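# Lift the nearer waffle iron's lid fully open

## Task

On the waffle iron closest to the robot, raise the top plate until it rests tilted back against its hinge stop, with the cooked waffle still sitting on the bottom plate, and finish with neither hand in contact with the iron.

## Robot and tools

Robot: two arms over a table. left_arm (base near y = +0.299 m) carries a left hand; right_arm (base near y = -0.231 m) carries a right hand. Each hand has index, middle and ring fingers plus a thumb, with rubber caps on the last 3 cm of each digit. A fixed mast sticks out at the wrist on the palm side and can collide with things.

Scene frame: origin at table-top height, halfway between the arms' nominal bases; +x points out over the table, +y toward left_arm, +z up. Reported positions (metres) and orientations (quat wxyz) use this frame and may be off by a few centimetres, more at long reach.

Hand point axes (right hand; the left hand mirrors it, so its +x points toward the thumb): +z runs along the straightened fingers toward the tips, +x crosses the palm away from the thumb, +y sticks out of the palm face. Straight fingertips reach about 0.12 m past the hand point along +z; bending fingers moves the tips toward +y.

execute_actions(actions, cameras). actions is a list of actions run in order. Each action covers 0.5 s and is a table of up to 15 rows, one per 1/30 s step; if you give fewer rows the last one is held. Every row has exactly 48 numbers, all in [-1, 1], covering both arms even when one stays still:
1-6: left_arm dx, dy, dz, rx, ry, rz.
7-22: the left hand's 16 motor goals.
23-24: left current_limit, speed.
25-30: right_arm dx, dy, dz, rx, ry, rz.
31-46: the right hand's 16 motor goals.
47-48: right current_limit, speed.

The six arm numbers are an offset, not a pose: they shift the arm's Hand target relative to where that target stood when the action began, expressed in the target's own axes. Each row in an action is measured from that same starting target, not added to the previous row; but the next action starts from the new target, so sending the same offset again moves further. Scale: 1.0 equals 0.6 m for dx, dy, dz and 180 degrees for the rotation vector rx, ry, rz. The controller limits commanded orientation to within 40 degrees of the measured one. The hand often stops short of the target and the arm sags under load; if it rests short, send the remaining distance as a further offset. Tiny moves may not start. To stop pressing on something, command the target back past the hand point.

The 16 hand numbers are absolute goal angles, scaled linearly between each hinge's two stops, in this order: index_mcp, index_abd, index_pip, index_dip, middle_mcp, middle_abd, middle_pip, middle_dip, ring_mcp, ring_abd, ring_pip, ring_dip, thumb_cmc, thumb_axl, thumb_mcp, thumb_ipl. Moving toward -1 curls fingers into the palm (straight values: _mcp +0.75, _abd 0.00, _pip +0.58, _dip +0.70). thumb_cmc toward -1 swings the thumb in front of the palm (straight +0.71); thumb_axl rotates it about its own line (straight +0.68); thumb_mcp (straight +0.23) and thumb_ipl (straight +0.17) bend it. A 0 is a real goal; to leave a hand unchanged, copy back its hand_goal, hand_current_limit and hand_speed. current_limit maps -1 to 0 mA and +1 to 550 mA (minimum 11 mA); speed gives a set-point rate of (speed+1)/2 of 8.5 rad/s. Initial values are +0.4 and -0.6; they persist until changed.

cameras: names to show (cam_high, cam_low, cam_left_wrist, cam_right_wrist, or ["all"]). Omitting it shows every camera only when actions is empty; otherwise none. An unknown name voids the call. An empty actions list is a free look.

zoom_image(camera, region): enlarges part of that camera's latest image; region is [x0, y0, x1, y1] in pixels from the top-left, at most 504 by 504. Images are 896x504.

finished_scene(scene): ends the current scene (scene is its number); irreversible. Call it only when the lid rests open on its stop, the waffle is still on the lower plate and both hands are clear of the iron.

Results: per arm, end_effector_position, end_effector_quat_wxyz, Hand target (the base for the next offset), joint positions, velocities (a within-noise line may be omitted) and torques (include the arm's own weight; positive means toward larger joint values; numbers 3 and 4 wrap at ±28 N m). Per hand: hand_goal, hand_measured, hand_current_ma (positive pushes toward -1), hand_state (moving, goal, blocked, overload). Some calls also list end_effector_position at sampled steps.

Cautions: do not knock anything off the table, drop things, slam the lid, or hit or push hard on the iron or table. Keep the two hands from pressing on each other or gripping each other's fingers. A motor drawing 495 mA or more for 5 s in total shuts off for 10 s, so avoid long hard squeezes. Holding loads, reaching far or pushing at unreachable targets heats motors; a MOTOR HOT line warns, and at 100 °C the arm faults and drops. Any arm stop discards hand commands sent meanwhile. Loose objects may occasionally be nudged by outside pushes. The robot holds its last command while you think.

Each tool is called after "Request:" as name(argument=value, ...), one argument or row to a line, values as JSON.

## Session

Request:
execute_actions(
  actions=[],
)

Request:
zoom_image(
  camera="cam_low",
  region=[400, 100, 896, 320],
)

Request:
zoom_image(
  camera="cam_high",
  region=[400, 80, 800, 380],
)

Scene clock: 0.00 s.
left_arm: end_effector_position=(+0.2844, +0.0732, +0.3515) hand_goal=(+0.754, +0.000, +0.576, +0.696, +0.754, +0.000, +0.576, +0.696, +0.754, +0.000, +0.576, +0.696, +0.714, +0.678, +0.226, +0.168) hand_measured=(+0.754, +0.000, +0.576, +0.696, +0.754, +0.000, +0.576, +0.696, +0.754, +0.000, +0.576, +0.696, +0.714, +0.678, +0.226, +0.168) hand_current_ma=(+0, +0, +0, +0, +0, +0, +0, +0, +0, +0, +0, +0, +0, +0, +0, +0) hand_state=(goal, goal, goal, goal, goal, goal, goal, goal, goal, goal, goal, goal, goal, goal, goal, goal) hand_current_limit=0.40 hand_speed=-0.60 end_effector_quat_wxyz=(+0.517, +0.547, +0.584, +0.305) | right_arm: end_effector_position=(+0.2433, -0.5383, +0.2085) hand_goal=(+0.754, +0.000, +0.576, +0.696, +0.754, +0.000, +0.576, +0.696, +0.754, +0.000, +0.576, +0.696, +0.714, +0.678, +0.226, +0.168) hand_measured=(+0.754, +0.000, +0.576, +0.696, +0.754, +0.000, +0.576, +0.696, +0.754, +0.000, +0.576, +0.696, +0.714, +0.678, +0.226, +0.168) hand_current_ma=(+0, +0, +0, +0, +0, +0, +0, +0, +0, +0, +0, +0, +0, +0, +0, +0) hand_state=(goal, goal, goal, goal, goal, goal, goal, goal, goal, goal, goal, goal, goal, goal, goal, goal) hand_current_limit=0.40 hand_speed=-0.60 end_effector_quat_wxyz=(-0.122, +0.638, +0.758, +0.055)
Joint positions: left_arm=[-1.172 0.818 0.566 -0.219 -0.907 -0.666] | right_arm=[-1.075 1.417 1.203 -1.626 -0.007 -1.271]
Joint velocities: within noise
Joint torques (N m): no reading
Heat: left arm: hottest elbow 29 °C; right arm: hottest elbow 27 °C.
Hand target: left_arm +0.2855, +0.0705, +0.3692; +0.531, +0.535, +0.585, +0.299 | right_arm +0.2466, -0.5447, +0.2179; -0.111, +0.639, +0.760, +0.051
camera_calibration:
cam_left_wrist: T_world_to_cam=[[-0.243909, -0.906401, -0.344884, 0.229087], [-0.846766, 0.372402, -0.379872, 0.287743], [0.472752, 0.199381, -0.858343, 0.274633], [0, 0, 0, 1]] pos_world=[0.169695, 0.0457318, 0.424043]
cam_right_wrist: T_world_to_cam=[[0.7414, -0.639822, -0.20237, -0.456228], [-0.327796, -0.608434, 0.722744, -0.465171], [-0.585556, -0.469506, -0.660824, 0.148211], [0, 0, 0, 1]] pos_world=[0.272553, -0.505345, 0.341814]

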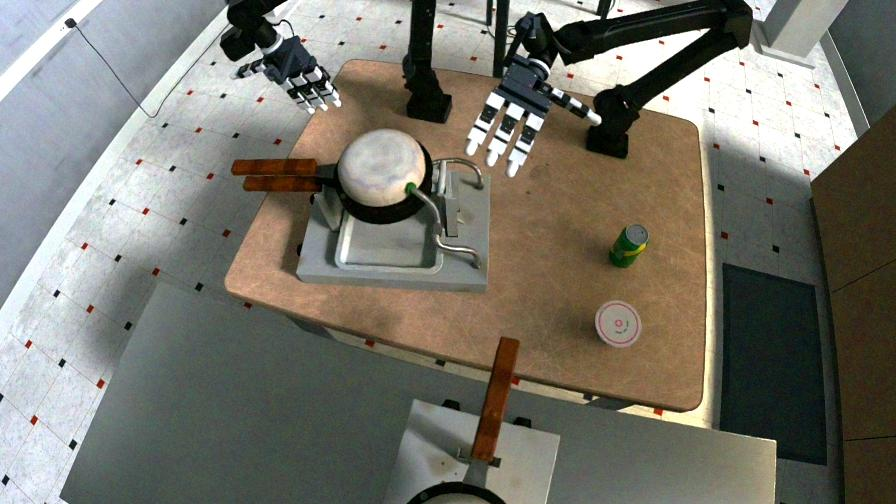

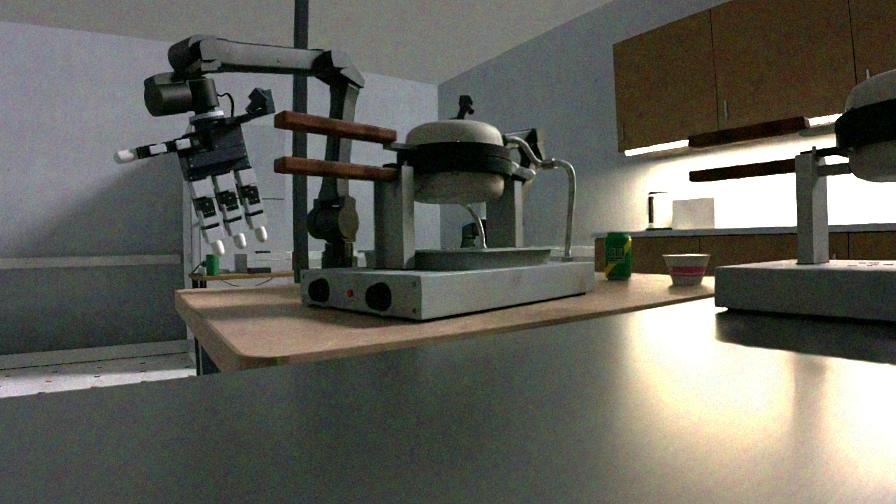

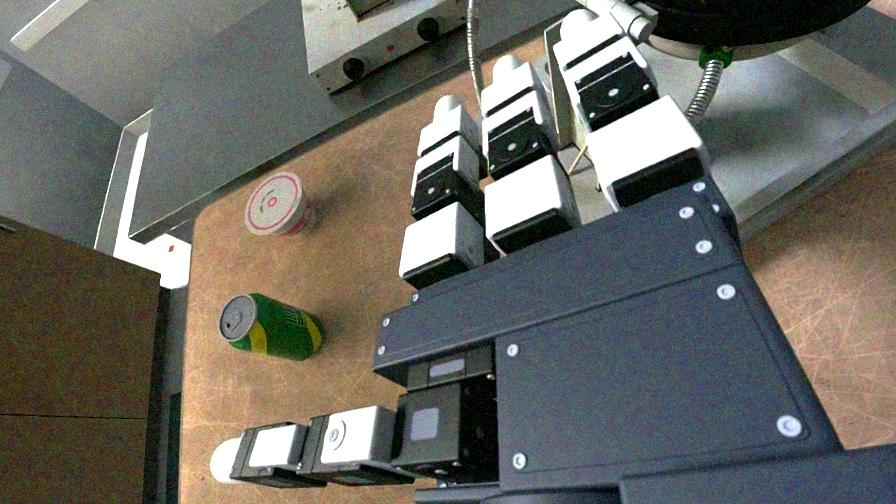

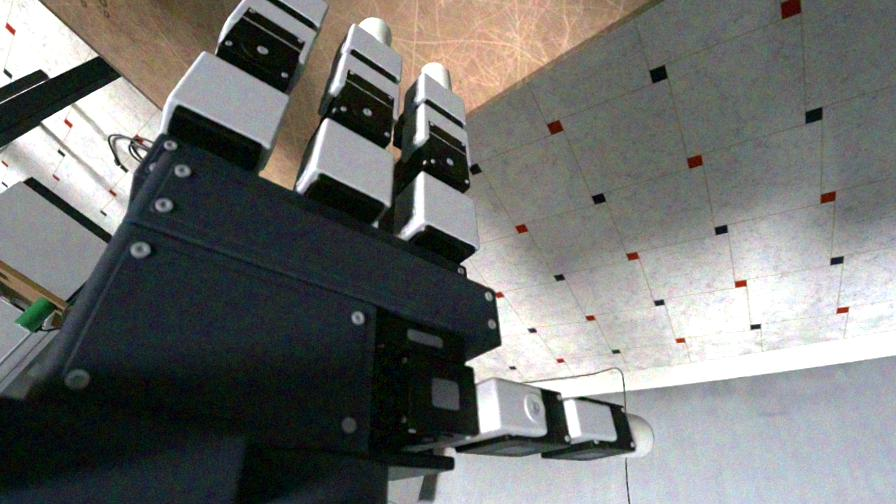

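Scaled by 1.016 from the camera's 896x504 image, which has a finer 1280x720 frame.

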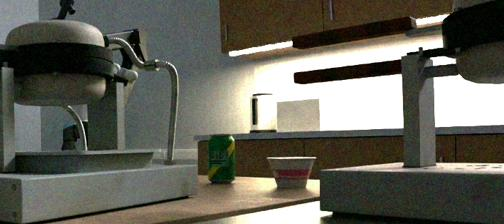

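Scaled by 1.260 from the camera's 896x504 image, which has a finer 1280x720 frame.

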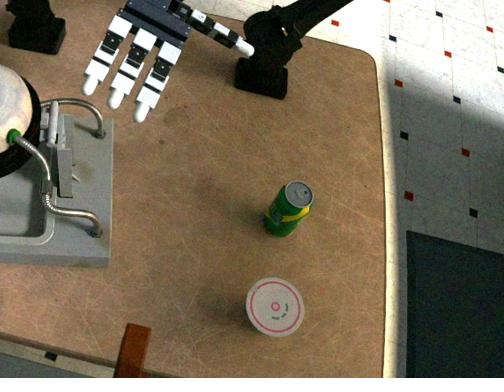

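Request:
zoom_image(
  camera="cam_high",
  region=[220, 120, 500, 300],
)

Request:
zoom_image(
  camera="cam_low",
  region=[260, 80, 600, 330],
)

Scaled by 1.800 from the camera's 896x504 image, which has a finer 1280x720 frame.

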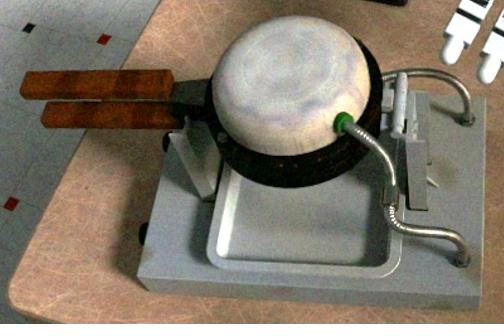

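Scaled by 1.482 from the camera's 896x504 image, which has a finer 1280x720 frame.

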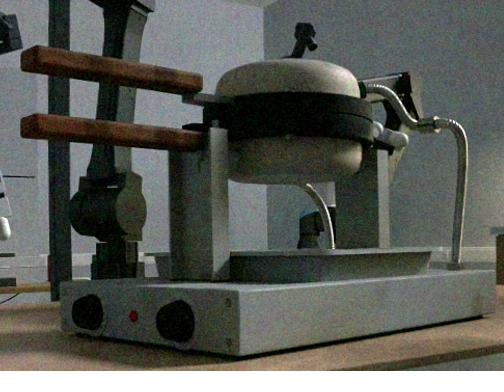

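Request:
execute_actions(
  actions=[
    [[0.18,0.048,-0.042,0,0,0,0.754,0,0.576,0.696,0.754,0,0.576,0.696,0.754,0,0.576,0.696,0.714,0.678,0.226,0.168,0.4,-0.6,0.079,0,-0.1187,-0.167,0,0,0.754,0,0.576,0.696,0.754,0,0.576,0.696,0.754,0,0.576,0.696,0.714,0.678,0.226,0.168,0.4,-0.6]],
    [[0.18,0.048,-0.042,0,0,0,0.754,0,0.576,0.696,0.754,0,0.576,0.696,0.754,0,0.576,0.696,0.714,0.678,0.226,0.168,0.4,-0.6,0.079,0.0595,-0.1025,-0.167,0,0,0.754,0,0.576,0.696,0.754,0,0.576,0.696,0.754,0,0.576,0.696,0.714,0.678,0.226,0.168,0.4,-0.6]],
    [[0.18,0.048,-0.042,0,0,0,0.754,0,0.576,0.696,0.754,0,0.576,0.696,0.754,0,0.576,0.696,0.714,0.678,0.226,0.168,0.4,-0.6,0.0957,0.0455,-0.014,-0.167,0,0,0.754,0,0.576,0.696,0.754,0,0.576,0.696,0.754,0,0.576,0.696,0.714,0.678,0.226,0.168,0.4,-0.6]],
    [[0,0,0,0,0,0,0.754,0,0.576,0.696,0.754,0,0.576,0.696,0.754,0,0.576,0.696,0.714,0.678,0.226,0.168,0.4,-0.6,0,0,0,-0.0267,-0.0516,-0.0735,0.754,0,0.576,0.696,0.754,0,0.576,0.696,0.754,0,0.576,0.696,0.714,0.678,0.226,0.168,0.4,-0.6]],
  ],
  cameras=["all"],
)

Scene clock: 67.97 s.
left_arm: end_effector_position=(+0.2848, +0.4089, +0.3347) hand_goal=(+0.754, +0.000, +0.576, +0.696, +0.754, +0.000, +0.576, +0.696, +0.754, +0.000, +0.576, +0.696, +0.714, +0.678, +0.226, +0.168) hand_measured=(+0.762, +0.000, +0.576, +0.696, +0.762, +0.000, +0.576, +0.696, +0.764, +0.000, +0.576, +0.696, +0.722, +0.678, +0.226, +0.168) hand_current_ma=(+25, +1, +1, +0, +26, +1, +1, +0, +29, +1, +1, +0, +22, -2, -2, -1) hand_state=(goal, goal, goal, goal, goal, goal, goal, goal, goal, goal, goal, goal, goal, goal, goal, goal) hand_current_limit=0.40 hand_speed=-0.60 end_effector_quat_wxyz=(+0.535, +0.528, +0.599, +0.276) | right_arm: end_effector_position=(+0.2445, -0.4381, +0.4175) hand_goal=(+0.754, +0.000, +0.576, +0.696, +0.754, +0.000, +0.576, +0.696, +0.754, +0.000, +0.576, +0.696, +0.714, +0.678, +0.226, +0.168) hand_measured=(+0.764, +0.000, +0.578, +0.696, +0.762, +0.000, +0.578, +0.696, +0.764, +0.000, +0.578, +0.696, +0.722, +0.678, +0.224, +0.168) hand_current_ma=(+26, +1, +4, +0, +25, +1, +4, +0, +27, +1, +4, +0, +18, -1, -8, -1) hand_state=(goal, goal, goal, goal, goal, goal, goal, goal, goal, goal, goal, goal, goal, goal, goal, goal) hand_current_limit=0.40 hand_speed=-0.60 end_effector_quat_wxyz=(+0.414, +0.464, +0.580, +0.526)
Joint positions: left_arm=[0.851 0.382 0.422 -0.592 1.019 0.11] | right_arm=[-1.283 0.883 0.699 -1.054 -1.461 -1.229]
Joint torques (N m): left_arm=[0.97 0.73 17.73 1.24 0.76 0.34] | right_arm=[0.15 -4.6 9.02 1.35 -0.93 -0.12]
Heat: left arm: hottest elbow 38 °C; right arm: hottest elbow 31 °C.
Hand target: left_arm +0.2854, +0.4142, +0.3700; +0.531, +0.535, +0.585, +0.299 | right_arm +0.2463, -0.4347, +0.4180; +0.499, +0.497, +0.502, +0.503
Off the commanded pose: left_arm 0.036 m, 3 deg | right_arm 0.004 m, 14 deg.
Step readings (end_effector_position of left_arm | right_arm):
0: (+0.2844, +0.0732, +0.3515) | (+0.2433, -0.5383, +0.2085)
1: (+0.2845, +0.0731, +0.3515) | (+0.2450, -0.5377, +0.2095)
2: (+0.2855, +0.0737, +0.3508) | (+0.2523, -0.5351, +0.2159)
4: (+0.2876, +0.0903, +0.3509) | (+0.2656, -0.5281, +0.2368)
8: (+0.2859, +0.1522, +0.3614) | (+0.2558, -0.5212, +0.2782)
15: (+0.2821, +0.1823, +0.3759) | (+0.2482, -0.5156, +0.3048)
16: (+0.2831, +0.1819, +0.3742) | (+0.2495, -0.5142, +0.3051)
17: (+0.2843, +0.1825, +0.3720) | (+0.2545, -0.5128, +0.3127)
19: (+0.2869, +0.2021, +0.3636) | (+0.2605, -0.5100, +0.3347)
23: (+0.2791, +0.2623, +0.3649) | (+0.2520, -0.5004, +0.3629)
30: (+0.2797, +0.2917, +0.3683) | (+0.2493, -0.4871, +0.3787)
31: (+0.2806, +0.2942, +0.3678) | (+0.2496, -0.4865, +0.3797)
32: (+0.2815, +0.2983, +0.3670) | (+0.2506, -0.4852, +0.3878)
34: (+0.2815, +0.3239, +0.3649) | (+0.2476, -0.4786, +0.4036)
38: (+0.2722, +0.3799, +0.3649) | (+0.2401, -0.4517, +0.4099)
45: (+0.2770, +0.4039, +0.3617) | (+0.2430, -0.4357, +0.4185)
46: (+0.2784, +0.4056, +0.3600) | (+0.2432, -0.4363, +0.4185)
47: (+0.2793, +0.4072, +0.3584) | (+0.2432, -0.4366, +0.4185)
49: (+0.2807, +0.4103, +0.3552) | (+0.2434, -0.4368, +0.4185)
53: (+0.2832, +0.4141, +0.3495) | (+0.2440, -0.4375, +0.4182)
60: (+0.2854, +0.4127, +0.3374) | (+0.2444, -0.4376, +0.4158)
camera_calibration:
cam_left_wrist: T_world_to_cam=[[-0.250674, -0.931046, -0.265172, 0.51311], [-0.851811, 0.342285, -0.396558, 0.176163], [0.459978, 0.12647, -0.878877, 0.233463], [0, 0, 0, 1]] pos_world=[0.171294, 0.387904, 0.411106]
cam_right_wrist: T_world_to_cam=[[0.199208, -0.757896, 0.621216, -0.613705], [-0.751449, -0.525033, -0.39958, 0.053822], [0.628999, -0.387213, -0.674111, 0.0786648], [0, 0, 0, 1]] pos_world=[0.113219, -0.406406, 0.455778]

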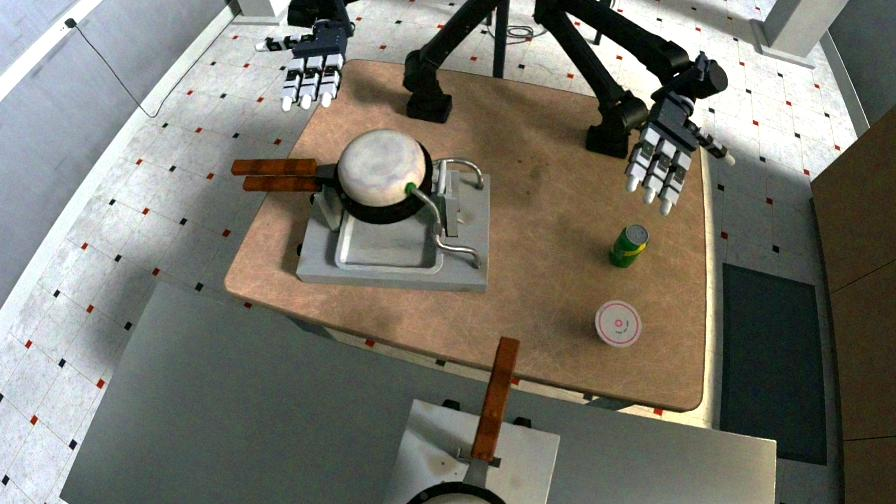

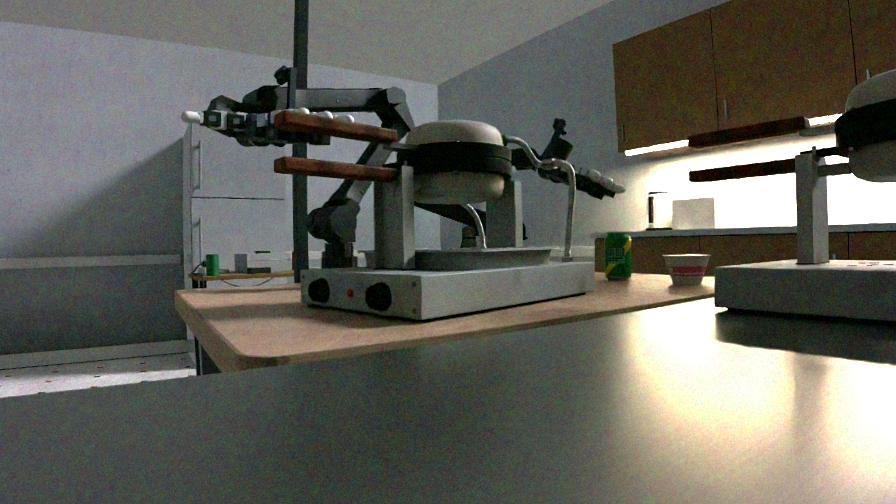

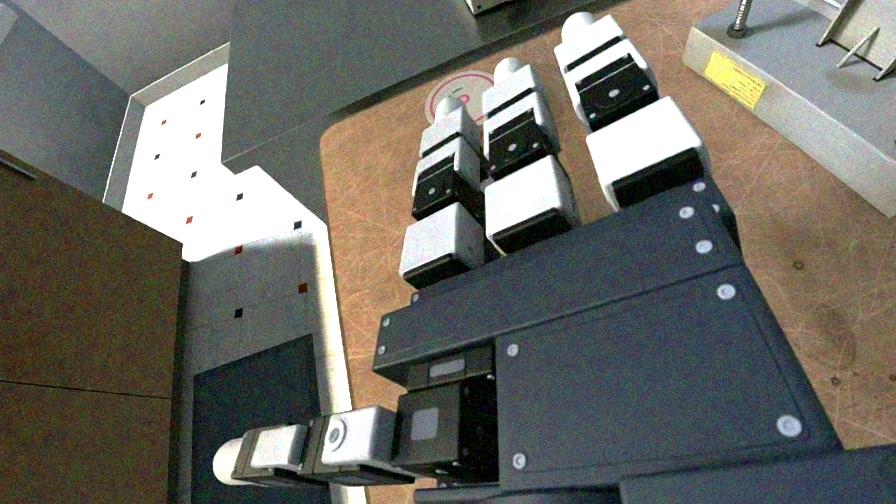

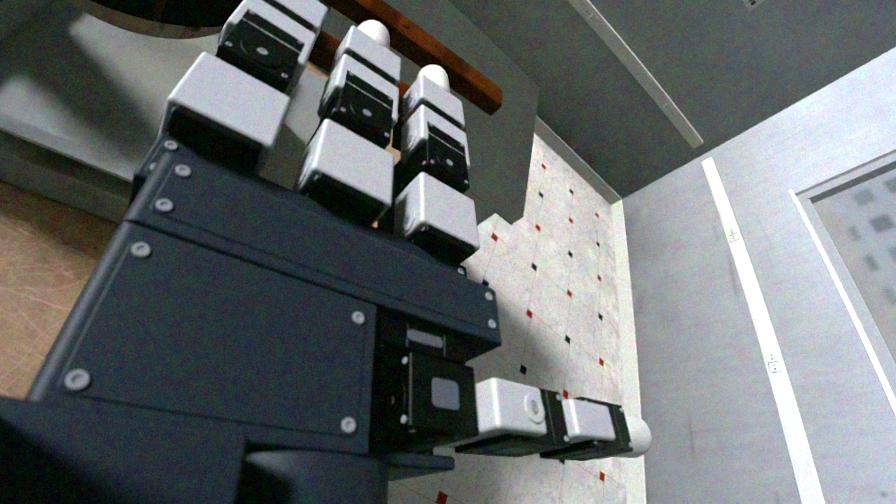

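Request:
execute_actions(
  actions=[
    [[0,0,0,0,0,0,0.754,0,0.576,0.696,0.754,0,0.576,0.696,0.754,0,0.576,0.696,0.714,0.678,0.226,0.168,0.4,-0.6,-0.017,0,0.067,0,0,0,0.754,0,0.576,0.696,0.754,0,0.576,0.696,0.754,0,0.576,0.696,0.714,0.678,0.226,0.168,0.4,-0.6]],
  ],
  cameras=["cam_high","cam_low"],
)

Request:
zoom_image(
  camera="cam_high",
  region=[220, 20, 420, 200],
)

Request:
zoom_image(
  camera="cam_low",
  region=[180, 80, 400, 200],
)

Scene clock: 79.73 s.
left_arm: end_effector_position=(+0.2839, +0.4082, +0.3319) hand_goal=(+0.754, +0.000, +0.576, +0.696, +0.754, +0.000, +0.576, +0.696, +0.754, +0.000, +0.576, +0.696, +0.714, +0.678, +0.226, +0.168) hand_measured=(+0.762, +0.000, +0.576, +0.696, +0.762, +0.000, +0.576, +0.696, +0.764, +0.000, +0.576, +0.696, +0.722, +0.678, +0.226, +0.168) hand_current_ma=(+25, +1, +1, +0, +26, +1, +1, +0, +29, +1, +1, +0, +22, -2, -2, -1) hand_state=(goal, goal, goal, goal, goal, goal, goal, goal, goal, goal, goal, goal, goal, goal, goal, goal) hand_current_limit=0.40 hand_speed=-0.60 end_effector_quat_wxyz=(+0.534, +0.530, +0.600, +0.272) | right_arm: end_effector_position=(+0.2828, -0.4489, +0.4179) hand_goal=(+0.754, +0.000, +0.576, +0.696, +0.754, +0.000, +0.576, +0.696, +0.754, +0.000, +0.576, +0.696, +0.714, +0.678, +0.226, +0.168) hand_measured=(+0.764, +0.000, +0.578, +0.696, +0.762, +0.000, +0.578, +0.696, +0.764, +0.000, +0.578, +0.696, +0.722, +0.678, +0.224, +0.168) hand_current_ma=(+26, +1, +4, +0, +25, +1, +4, +0, +27, +1, +4, +0, +18, -1, -5, -1) hand_state=(goal, goal, goal, goal, goal, goal, goal, goal, goal, goal, goal, goal, goal, goal, goal, goal) hand_current_limit=0.40 hand_speed=-0.60 end_effector_quat_wxyz=(+0.405, +0.477, +0.596, +0.503)
Joint positions: left_arm=[0.858 0.383 0.422 -0.613 1.026 0.13] | right_arm=[-1.162 0.863 0.675 -0.604 -1.334 -0.782]
Joint torques (N m): left_arm=[1.08 0.56 18.09 1.28 0.79 0.34] | right_arm=[0.21 -4.6 9.32 2.22 -0.64 -0.09]
Heat: left arm: hottest elbow 41 °C; right arm: hottest elbow 32 °C.
Hand target: left_arm +0.2854, +0.4142, +0.3701; +0.531, +0.535, +0.585, +0.299 | right_arm +0.2866, -0.4446, +0.4181; +0.499, +0.497, +0.502, +0.503
Off the commanded pose: left_arm 0.039 m, 4 deg | right_arm 0.006 m, 15 deg.
Step readings (end_effector_position of left_arm | right_arm):
0: (+0.2848, +0.4089, +0.3348) | (+0.2445, -0.4381, +0.4175)
1: (+0.2848, +0.4088, +0.3348) | (+0.2447, -0.4383, +0.4172)
2: (+0.2848, +0.4087, +0.3346) | (+0.2469, -0.4381, +0.4155)
4: (+0.2845, +0.4084, +0.3339) | (+0.2539, -0.4373, +0.4114)
8: (+0.2842, +0.4086, +0.3326) | (+0.2718, -0.4346, +0.4054)
15: (+0.2840, +0.4083, +0.3319) | (+0.2818, -0.4450, +0.4112)
Images, in order (width x height): cam_high 896x504, cam_low 896x504.

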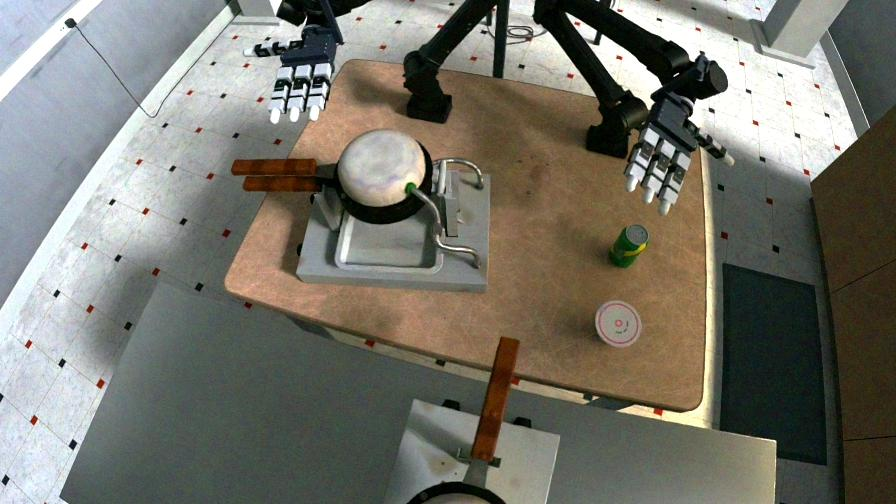

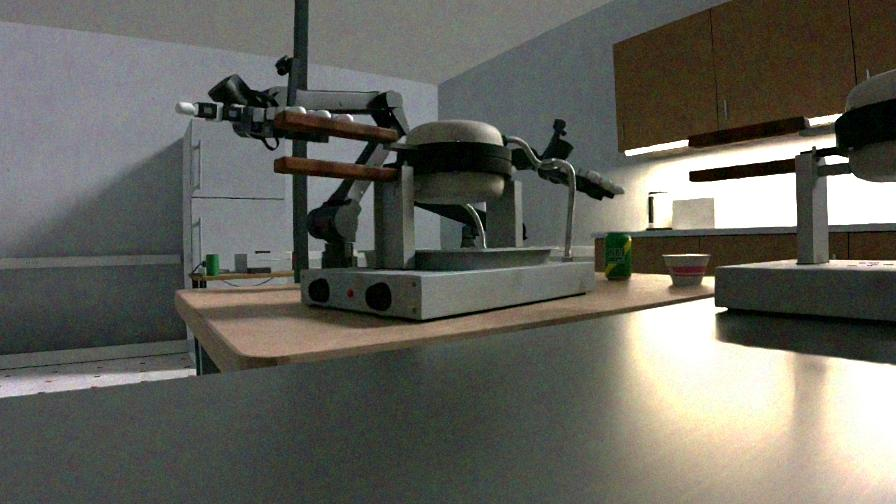

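Scaled by 2.520 from the camera's 896x504 image, which has a finer 1280x720 frame.

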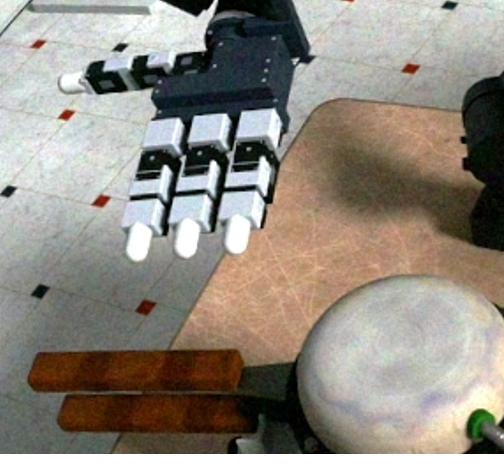

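Scaled by 2.291 from the camera's 896x504 image, which has a finer 1280x720 frame.

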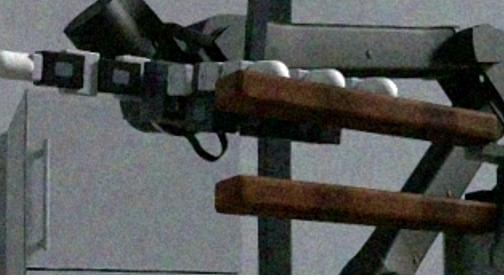

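Request:
execute_actions(
  actions=[
    [[0,0,0,0,0,0,0.754,0,0.576,0.696,0.754,0,0.576,0.696,0.754,0,0.576,0.696,0.714,0.678,0.226,0.168,0.4,-0.6,0.025,0,0.037,-0.04,-0.05,0,0.754,0,0.576,0.696,0.754,0,0.576,0.696,0.754,0,0.576,0.696,0.714,0.678,0.226,0.168,0.4,-0.6]],
    [[0,0,0,0,0,0,0.754,0,0.576,0.696,0.754,0,0.576,0.696,0.754,0,0.576,0.696,0.714,0.678,0.226,0.168,0.4,-0.6,0,-0.1,-0.018,0,0,0,0.754,0,0.576,0.696,0.754,0,0.576,0.696,0.754,0,0.576,0.696,0.714,0.678,0.226,0.168,0.4,-0.6]],
  ],
  cameras=["cam_high","cam_low"],
)

Request:
zoom_image(
  camera="cam_low",
  region=[180, 80, 400, 200],
)

Scene clock: 104.67 s.
left_arm: end_effector_position=(+0.2839, +0.4083, +0.3319) hand_goal=(+0.754, +0.000, +0.576, +0.696, +0.754, +0.000, +0.576, +0.696, +0.754, +0.000, +0.576, +0.696, +0.714, +0.678, +0.226, +0.168) hand_measured=(+0.762, +0.000, +0.576, +0.696, +0.762, +0.000, +0.576, +0.696, +0.764, +0.000, +0.576, +0.696, +0.722, +0.678, +0.226, +0.168) hand_current_ma=(+25, +1, +1, +0, +26, +1, +1, +0, +29, +1, +1, +0, +22, -2, -2, -1) hand_state=(goal, goal, goal, goal, goal, goal, goal, goal, goal, goal, goal, goal, goal, goal, goal, goal) hand_current_limit=0.40 hand_speed=-0.60 end_effector_quat_wxyz=(+0.534, +0.530, +0.600, +0.272) | right_arm: end_effector_position=(+0.3030, -0.4300, +0.3572) hand_goal=(+0.754, +0.000, +0.576, +0.696, +0.754, +0.000, +0.576, +0.696, +0.754, +0.000, +0.576, +0.696, +0.714, +0.678, +0.226, +0.168) hand_measured=(+0.764, +0.000, +0.578, +0.696, +0.762, +0.000, +0.578, +0.696, +0.764, +0.000, +0.578, +0.696, +0.722, +0.678, +0.224, +0.168) hand_current_ma=(+26, +1, +4, +0, +25, +1, +4, +0, +27, +1, +4, +0, +21, -1, -5, -1) hand_state=(goal, goal, goal, goal, goal, goal, goal, goal, goal, goal, goal, goal, goal, goal, goal, goal) hand_current_limit=0.40 hand_speed=-0.60 end_effector_quat_wxyz=(+0.559, +0.515, +0.437, +0.482)
Joint positions: left_arm=[0.858 0.383 0.422 -0.613 1.027 0.13] | right_arm=[-0.79 0.899 0.203 0.807 -0.653 0.076]
Joint torques (N m): left_arm=[1.2 0.79 18.03 1.26 0.75 0.32] | right_arm=[0.79 -1.67 8.34 3.32 0.25 -0.15]
Heat: left arm: hottest elbow 44 °C; right arm: hottest elbow 32 °C.
Hand target: left_arm +0.2854, +0.4142, +0.3701; +0.531, +0.535, +0.585, +0.299 | right_arm +0.3057, -0.4282, +0.3574; +0.567, +0.502, +0.428, +0.493
Off the commanded pose: left_arm 0.039 m, 4 deg | right_arm 0.003 m, 2 deg.
Step readings (end_effector_position of left_arm | right_arm):
0: (+0.2839, +0.4082, +0.3319) | (+0.2828, -0.4489, +0.4178)
1: (+0.2839, +0.4082, +0.3319) | (+0.2831, -0.4492, +0.4176)
2: (+0.2839, +0.4082, +0.3319) | (+0.2852, -0.4504, +0.4157)
4: (+0.2839, +0.4081, +0.3319) | (+0.2913, -0.4490, +0.4122)
8: (+0.2839, +0.4083, +0.3319) | (+0.3016, -0.4345, +0.4123)
15: (+0.2839, +0.4083, +0.3319) | (+0.3032, -0.4287, +0.4178)
16: (+0.2839, +0.4083, +0.3319) | (+0.3029, -0.4291, +0.4169)
17: (+0.2839, +0.4083, +0.3319) | (+0.3023, -0.4284, +0.4141)
19: (+0.2839, +0.4083, +0.3319) | (+0.3008, -0.4267, +0.4022)
23: (+0.2839, +0.4083, +0.3319) | (+0.2983, -0.4237, +0.3631)
30: (+0.2839, +0.4083, +0.3319) | (+0.3039, -0.4274, +0.3519)
Images, in order (width x height): cam_high 896x504, cam_low 896x504.

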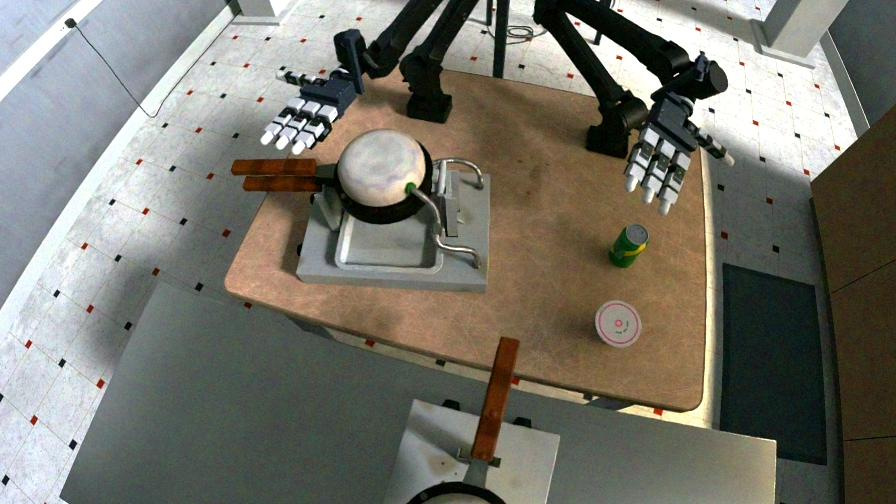

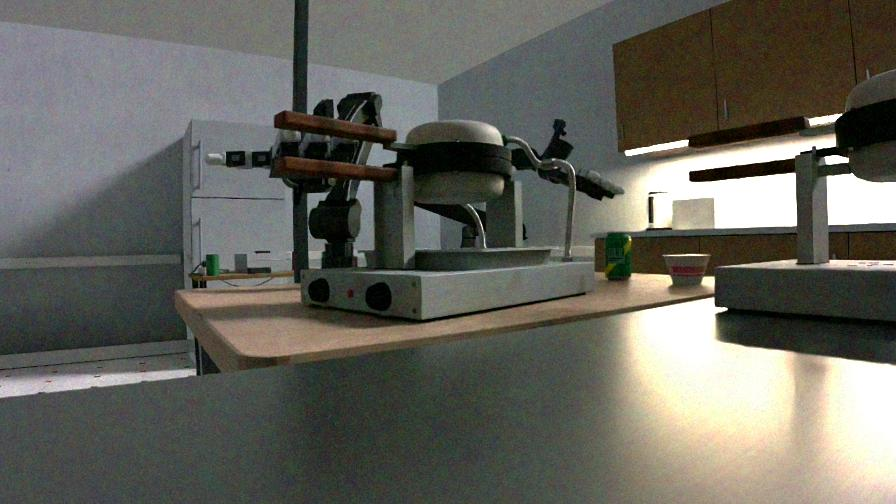

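Scaled by 2.291 from the camera's 896x504 image, which has a finer 1280x720 frame.

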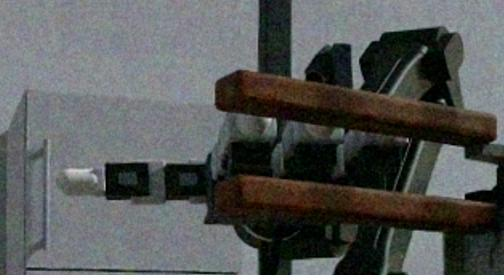

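Request:
execute_actions(
  actions=[
    [[0,0,0,0,0,0,0.754,0,0.576,0.696,0.754,0,0.576,0.696,0.754,0,0.576,0.696,0.714,0.678,0.226,0.168,0.4,-0.6,0,-0.068,0,0.04,0.05,0,0.754,0,0.576,0.696,0.754,0,0.576,0.696,0.754,0,0.576,0.696,0.714,0.678,0.226,0.168,0.4,-0.6]],
  ],
  cameras=["cam_high","cam_low","cam_right_wrist"],
)

Request:
zoom_image(
  camera="cam_low",
  region=[250, 100, 410, 200],
)

Request:
zoom_image(
  camera="cam_high",
  region=[220, 60, 400, 220],
)

Scene clock: 111.37 s.
left_arm: end_effector_position=(+0.2839, +0.4083, +0.3319) hand_goal=(+0.754, +0.000, +0.576, +0.696, +0.754, +0.000, +0.576, +0.696, +0.754, +0.000, +0.576, +0.696, +0.714, +0.678, +0.226, +0.168) hand_measured=(+0.762, +0.000, +0.576, +0.696, +0.762, +0.000, +0.576, +0.696, +0.764, +0.000, +0.576, +0.696, +0.722, +0.678, +0.226, +0.168) hand_current_ma=(+25, +1, +1, +0, +26, +1, +1, +0, +29, +1, +1, +0, +22, -2, -2, -1) hand_state=(goal, goal, goal, goal, goal, goal, goal, goal, goal, goal, goal, goal, goal, goal, goal, goal) hand_current_limit=0.40 hand_speed=-0.60 end_effector_quat_wxyz=(+0.534, +0.530, +0.600, +0.272) | right_arm: end_effector_position=(+0.3119, -0.4256, +0.3109) hand_goal=(+0.754, +0.000, +0.576, +0.696, +0.754, +0.000, +0.576, +0.696, +0.754, +0.000, +0.576, +0.696, +0.714, +0.678, +0.226, +0.168) hand_measured=(+0.764, +0.000, +0.578, +0.696, +0.762, +0.000, +0.578, +0.696, +0.764, +0.000, +0.578, +0.696, +0.722, +0.678, +0.226, +0.168) hand_current_ma=(+26, +1, +4, +0, +25, +1, +4, +0, +27, +1, +4, +0, +21, -1, -2, -1) hand_state=(goal, goal, goal, goal, goal, goal, goal, goal, goal, goal, goal, goal, goal, goal, goal, goal) hand_current_limit=0.40 hand_speed=-0.60 end_effector_quat_wxyz=(+0.486, +0.507, +0.500, +0.507)
Joint positions: left_arm=[0.858 0.383 0.422 -0.613 1.027 0.13] | right_arm=[-0.879 1.052 0.2 0.831 -0.917 0.011]
Joint torques (N m): left_arm=[1.08 0.91 17.96 1.31 0.76 0.32] | right_arm=[-1.55 -2.61 8.39 2.92 -0.19 -0.34]
Heat: left arm: hottest elbow 45 °C; right arm: hottest elbow 32 °C.
Hand target: left_arm +0.2854, +0.4142, +0.3701; +0.531, +0.535, +0.585, +0.299 | right_arm +0.3109, -0.4287, +0.3168; +0.499, +0.497, +0.502, +0.503
Off the commanded pose: left_arm 0.039 m, 4 deg | right_arm 0.007 m, 2 deg.
Step readings (end_effector_position of left_arm | right_arm):
0: (+0.2839, +0.4083, +0.3319) | (+0.3030, -0.4301, +0.3572)
1: (+0.2839, +0.4083, +0.3319) | (+0.3035, -0.4292, +0.3567)
2: (+0.2839, +0.4083, +0.3319) | (+0.3051, -0.4250, +0.3551)
4: (+0.2839, +0.4083, +0.3319) | (+0.3089, -0.4165, +0.3470)
8: (+0.2839, +0.4083, +0.3319) | (+0.3115, -0.4241, +0.3207)
15: (+0.2839, +0.4083, +0.3319) | (+0.3122, -0.4275, +0.3093)
camera_calibration:
cam_right_wrist: T_world_to_cam=[[-0.0237157, -0.795791, 0.605106, -0.493038], [-0.80655, -0.342401, -0.481912, 0.188978], [0.590691, -0.499477, -0.633725, -0.0790932], [0, 0, 0, 1]] pos_world=[0.187447, -0.367154, 0.339288]
Images, in order (width x height): cam_high 896x504, cam_low 896x504, cam_right_wrist 896x504.

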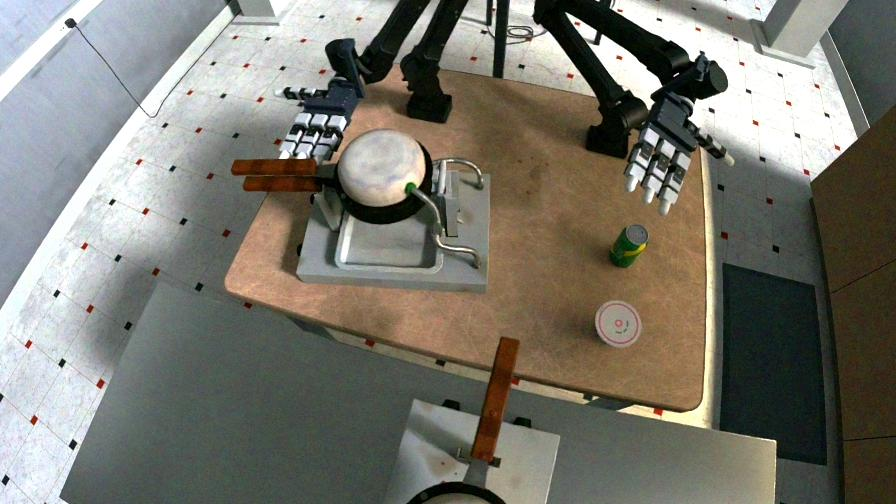

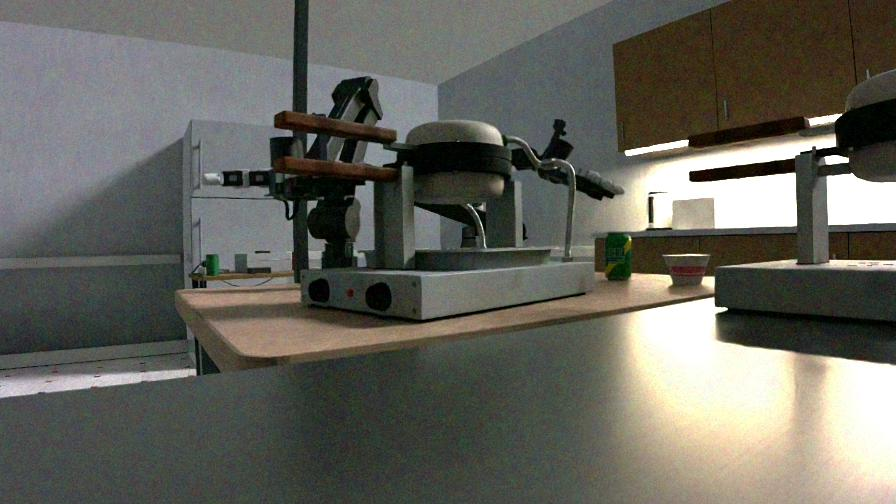

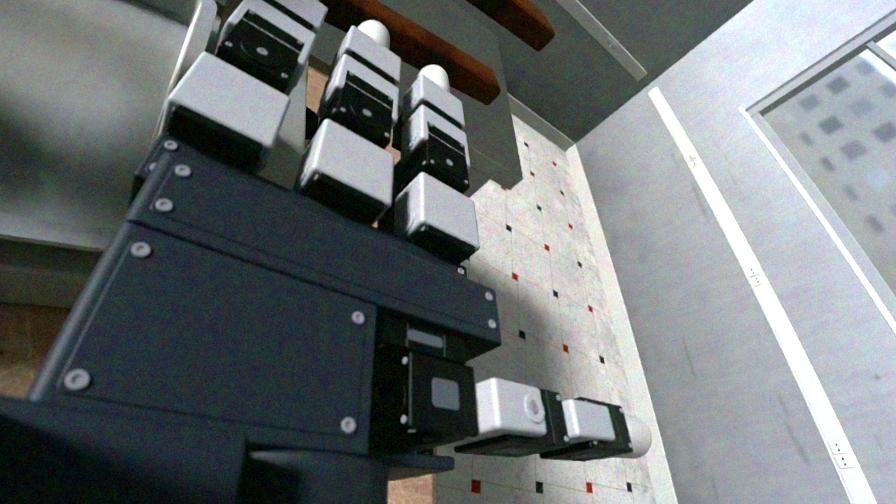

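Scaled by 3.150 from the camera's 896x504 image, which has a finer 1280x720 frame.

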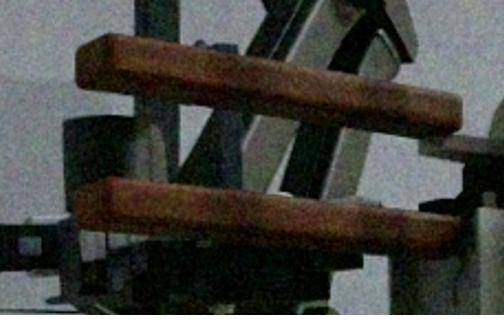

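Scaled by 2.800 from the camera's 896x504 image, which has a finer 1280x720 frame.

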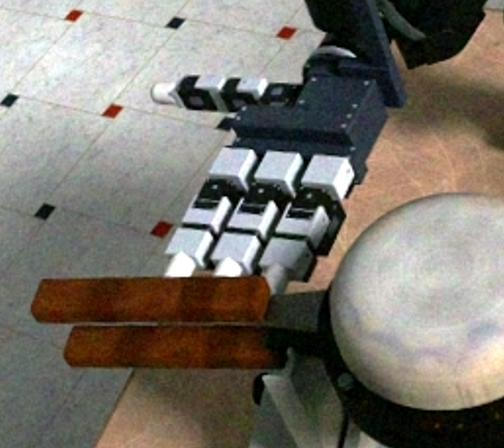

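Request:
zoom_image(
  camera="cam_right_wrist",
  region=[300, 0, 620, 180],
)

Scaled by 1.575 from the camera's 896x504 image, which has a finer 1280x720 frame.

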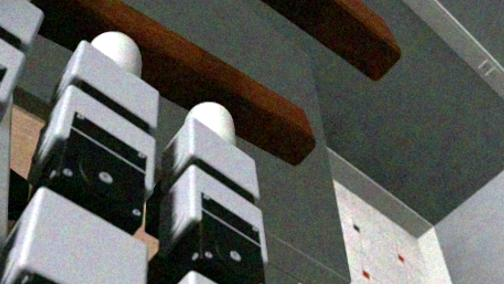

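Request:
execute_actions(
  actions=[
    [[0,0,0,0,0,0,0.754,0,0.576,0.696,0.754,0,0.576,0.696,0.754,0,0.576,0.696,0.714,0.678,0.226,0.168,0.4,-0.6,0,0.05,0.02,0,0,0,0.754,0,0.576,0.696,0.754,0,0.576,0.696,0.754,0,0.576,0.696,0.714,0.678,0.226,0.168,0.4,-0.6]],
  ],
  cameras=["cam_low","cam_right_wrist"],
)

Request:
zoom_image(
  camera="cam_low",
  region=[250, 100, 410, 200],
)

Request:
zoom_image(
  camera="cam_right_wrist",
  region=[300, 0, 620, 180],
)

Scene clock: 146.50 s.
left_arm: end_effector_position=(+0.2839, +0.4083, +0.3319) hand_goal=(+0.754, +0.000, +0.576, +0.696, +0.754, +0.000, +0.576, +0.696, +0.754, +0.000, +0.576, +0.696, +0.714, +0.678, +0.226, +0.168) hand_measured=(+0.762, +0.000, +0.576, +0.696, +0.762, +0.000, +0.576, +0.696, +0.764, +0.000, +0.576, +0.696, +0.722, +0.678, +0.226, +0.168) hand_current_ma=(+25, +1, +1, +0, +26, +1, +1, +0, +29, +1, +1, +0, +22, -2, -2, -1) hand_state=(goal, goal, goal, goal, goal, goal, goal, goal, goal, goal, goal, goal, goal, goal, goal, goal) hand_current_limit=0.40 hand_speed=-0.60 end_effector_quat_wxyz=(+0.534, +0.530, +0.600, +0.272) | right_arm: end_effector_position=(+0.3141, -0.4249, +0.3228) hand_goal=(+0.754, +0.000, +0.576, +0.696, +0.754, +0.000, +0.576, +0.696, +0.754, +0.000, +0.576, +0.696, +0.714, +0.678, +0.226, +0.168) hand_measured=(+0.764, +0.000, +0.578, +0.696, +0.762, +0.000, +0.578, +0.696, +0.764, +0.000, +0.578, +0.696, +0.722, +0.678, +0.226, +0.168) hand_current_ma=(+26, +1, +4, +0, +25, +1, +4, +0, +27, +1, +4, +0, +21, -1, -2, -1) hand_state=(goal, goal, goal, goal, goal, goal, goal, goal, goal, goal, goal, goal, goal, goal, goal, goal) hand_current_limit=0.40 hand_speed=-0.60 end_effector_quat_wxyz=(+0.484, +0.516, +0.496, +0.504)
Joint positions: left_arm=[0.858 0.383 0.422 -0.613 1.027 0.13] | right_arm=[-0.862 0.967 0.218 0.711 -0.885 0.011]
Joint torques (N m): left_arm=[1.03 0.85 18 1.2 0.8 0.33] | right_arm=[0.38 -4.13 12.64 1.29 0.1 -0.21]
Heat: left arm: hottest elbow 48 °C; right arm: hottest elbow 33 °C.
Hand target: left_arm +0.2854, +0.4142, +0.3701; +0.531, +0.535, +0.585, +0.299 | right_arm +0.3228, -0.4285, +0.3469; +0.499, +0.497, +0.502, +0.503
Off the commanded pose: left_arm 0.039 m, 4 deg | right_arm 0.026 m, 3 deg.
Step readings (end_effector_position of left_arm | right_arm):
0: (+0.2839, +0.4083, +0.3319) | (+0.3119, -0.4255, +0.3110)
1: (+0.2839, +0.4083, +0.3319) | (+0.3119, -0.4256, +0.3110)
2: (+0.2839, +0.4083, +0.3319) | (+0.3118, -0.4260, +0.3109)
4: (+0.2839, +0.4083, +0.3319) | (+0.3117, -0.4274, +0.3105)
8: (+0.2839, +0.4083, +0.3319) | (+0.3114, -0.4241, +0.3172)
15: (+0.2839, +0.4083, +0.3319) | (+0.3138, -0.4246, +0.3241)
camera_calibration:
cam_right_wrist: T_world_to_cam=[[-0.0280635, -0.802561, 0.595909, -0.49818], [-0.816402, -0.32559, -0.476947, 0.205375], [0.576801, -0.499887, -0.646075, -0.0644434], [0, 0, 0, 1]] pos_world=[0.190859, -0.365167, 0.353188]
Images, in order (width x height): cam_low 896x504, cam_right_wrist 896x504.

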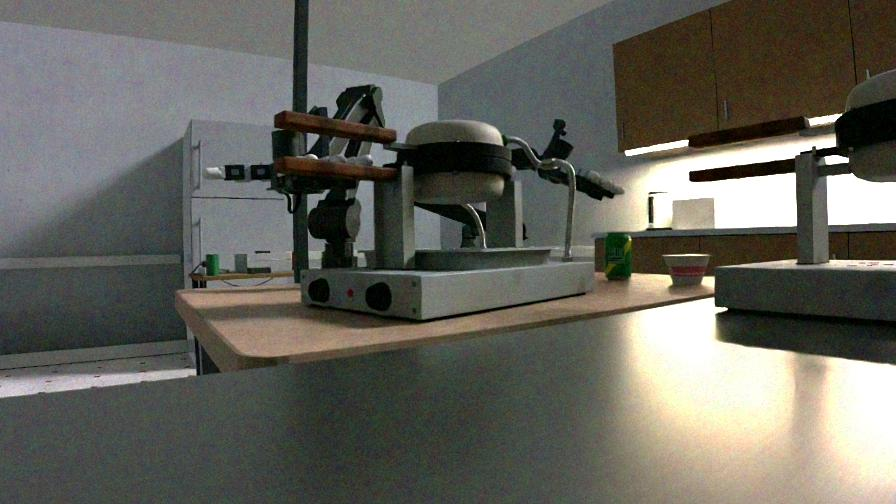

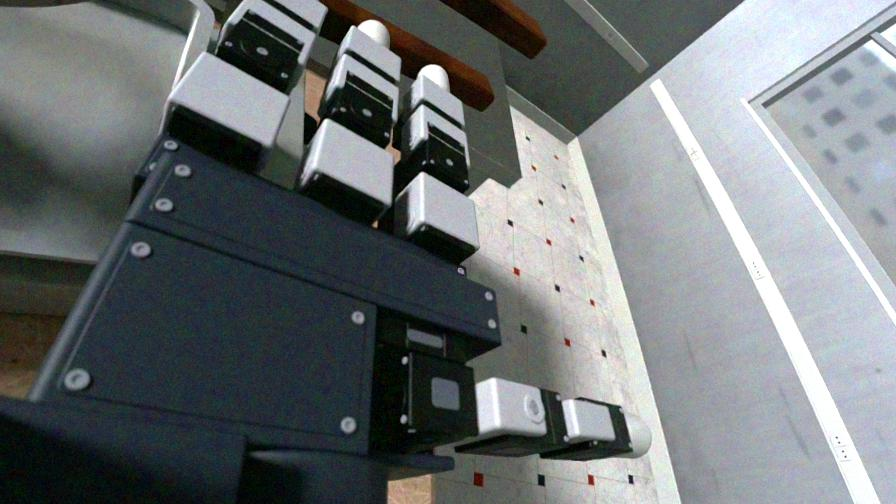

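Scaled by 3.150 from the camera's 896x504 image, which has a finer 1280x720 frame.

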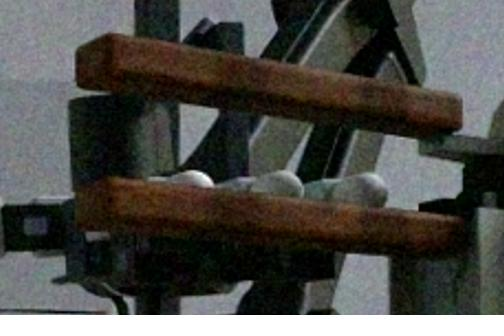

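Scaled by 1.575 from the camera's 896x504 image, which has a finer 1280x720 frame.

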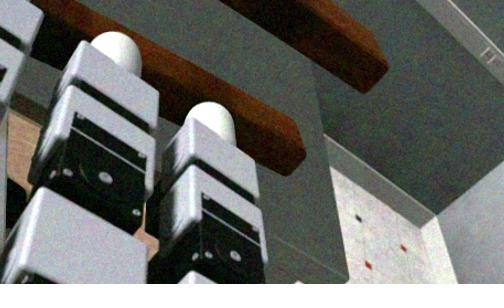

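Request:
execute_actions(
  actions=[
    [[0,0,0,0,0,0,0.754,0,0.576,0.696,0.754,0,0.576,0.696,0.754,0,0.576,0.696,0.714,0.678,0.226,0.168,0.4,-0.6,-0.004,0.02,0.045,-0.008,0,-0.013,0.754,0,0.576,0.696,0.754,0,0.576,0.696,0.754,0,0.576,0.696,0.714,0.678,0.226,0.168,0.4,-0.6]],
  ],
  cameras=["cam_low","cam_right_wrist"],
)

Request:
zoom_image(
  camera="cam_low",
  region=[250, 100, 410, 200],
)

Scene clock: 159.23 s.
left_arm: end_effector_position=(+0.2839, +0.4083, +0.3319) hand_goal=(+0.754, +0.000, +0.576, +0.696, +0.754, +0.000, +0.576, +0.696, +0.754, +0.000, +0.576, +0.696, +0.714, +0.678, +0.226, +0.168) hand_measured=(+0.762, +0.000, +0.576, +0.696, +0.762, +0.000, +0.576, +0.696, +0.764, +0.000, +0.576, +0.696, +0.722, +0.678, +0.226, +0.168) hand_current_ma=(+25, +1, +1, +0, +26, +1, +1, +0, +29, +1, +1, +0, +22, -2, -2, -1) hand_state=(goal, goal, goal, goal, goal, goal, goal, goal, goal, goal, goal, goal, goal, goal, goal, goal) hand_current_limit=0.40 hand_speed=-0.60 end_effector_quat_wxyz=(+0.534, +0.530, +0.600, +0.272) | right_arm: end_effector_position=(+0.3402, -0.4278, +0.3326) hand_goal=(+0.754, +0.000, +0.576, +0.696, +0.754, +0.000, +0.576, +0.696, +0.754, +0.000, +0.576, +0.696, +0.714, +0.678, +0.226, +0.168) hand_measured=(+0.764, +0.000, +0.578, +0.696, +0.762, +0.000, +0.578, +0.696, +0.764, +0.000, +0.578, +0.696, +0.722, +0.678, +0.226, +0.168) hand_current_ma=(+26, +1, +4, +0, +25, +1, +4, +0, +27, +1, +4, +0, +21, -1, -2, -1) hand_state=(goal, goal, goal, goal, goal, goal, goal, goal, goal, goal, goal, goal, goal, goal, goal, goal) hand_current_limit=0.40 hand_speed=-0.60 end_effector_quat_wxyz=(+0.492, +0.508, +0.500, +0.500)
Joint positions: left_arm=[0.858 0.383 0.422 -0.613 1.027 0.13] | right_arm=[-0.788 1.035 0.275 0.735 -0.811 -0.002]
Joint torques (N m): left_arm=[0.97 0.38 18.09 1.2 0.77 0.32] | right_arm=[0.38 -3.6 12.59 3.19 0.12 -0.31]
Heat: left arm: hottest elbow 48 °C; right arm: hottest elbow 35 °C.
Hand target: left_arm +0.2854, +0.4142, +0.3701; +0.531, +0.535, +0.585, +0.299 | right_arm +0.3498, -0.4307, +0.3591; +0.515, +0.480, +0.505, +0.499
Off the commanded pose: left_arm 0.039 m, 4 deg | right_arm 0.028 m, 4 deg.
Step readings (end_effector_position of left_arm | right_arm):
0: (+0.2839, +0.4083, +0.3319) | (+0.3142, -0.4250, +0.3227)
1: (+0.2839, +0.4083, +0.3319) | (+0.3142, -0.4253, +0.3229)
2: (+0.2839, +0.4083, +0.3319) | (+0.3153, -0.4260, +0.3235)
4: (+0.2839, +0.4083, +0.3319) | (+0.3202, -0.4272, +0.3252)
8: (+0.2839, +0.4083, +0.3319) | (+0.3350, -0.4266, +0.3308)
15: (+0.2839, +0.4083, +0.3319) | (+0.3400, -0.4280, +0.3325)
camera_calibration:
cam_right_wrist: T_world_to_cam=[[-0.0324467, -0.78746, 0.615511, -0.504183], [-0.81302, -0.337398, -0.474512, 0.223304], [0.581331, -0.515819, -0.629273, -0.0885208], [0, 0, 0, 1]] pos_world=[0.216652, -0.367342, 0.360587]
Images, in order (width x height): cam_low 896x504, cam_right_wrist 896x504.

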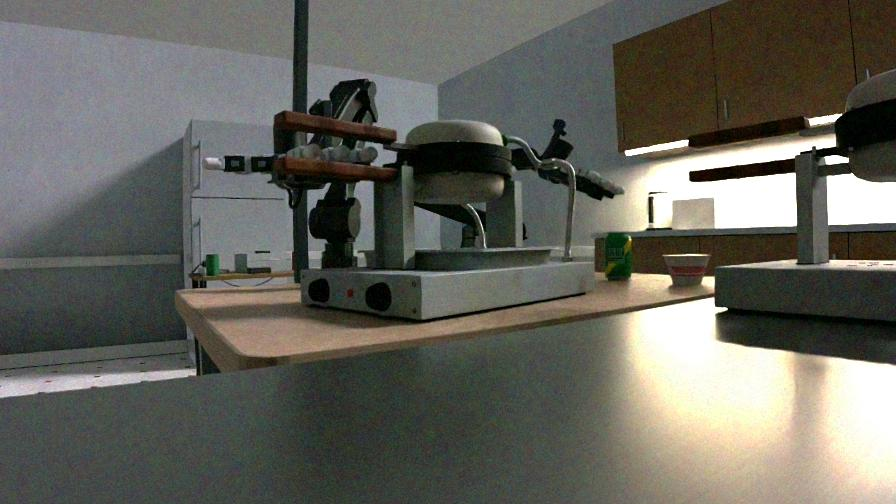

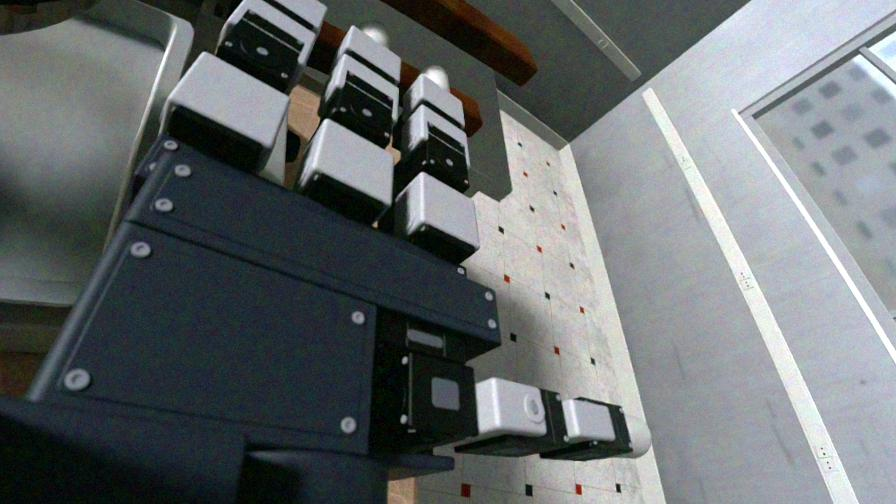

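Scaled by 3.150 from the camera's 896x504 image, which has a finer 1280x720 frame.

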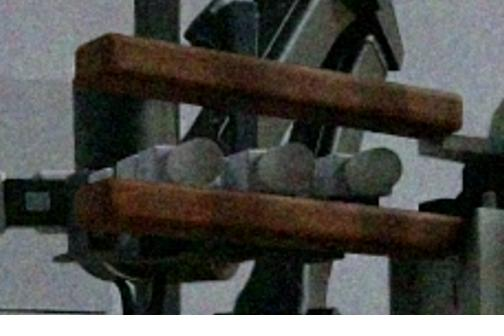

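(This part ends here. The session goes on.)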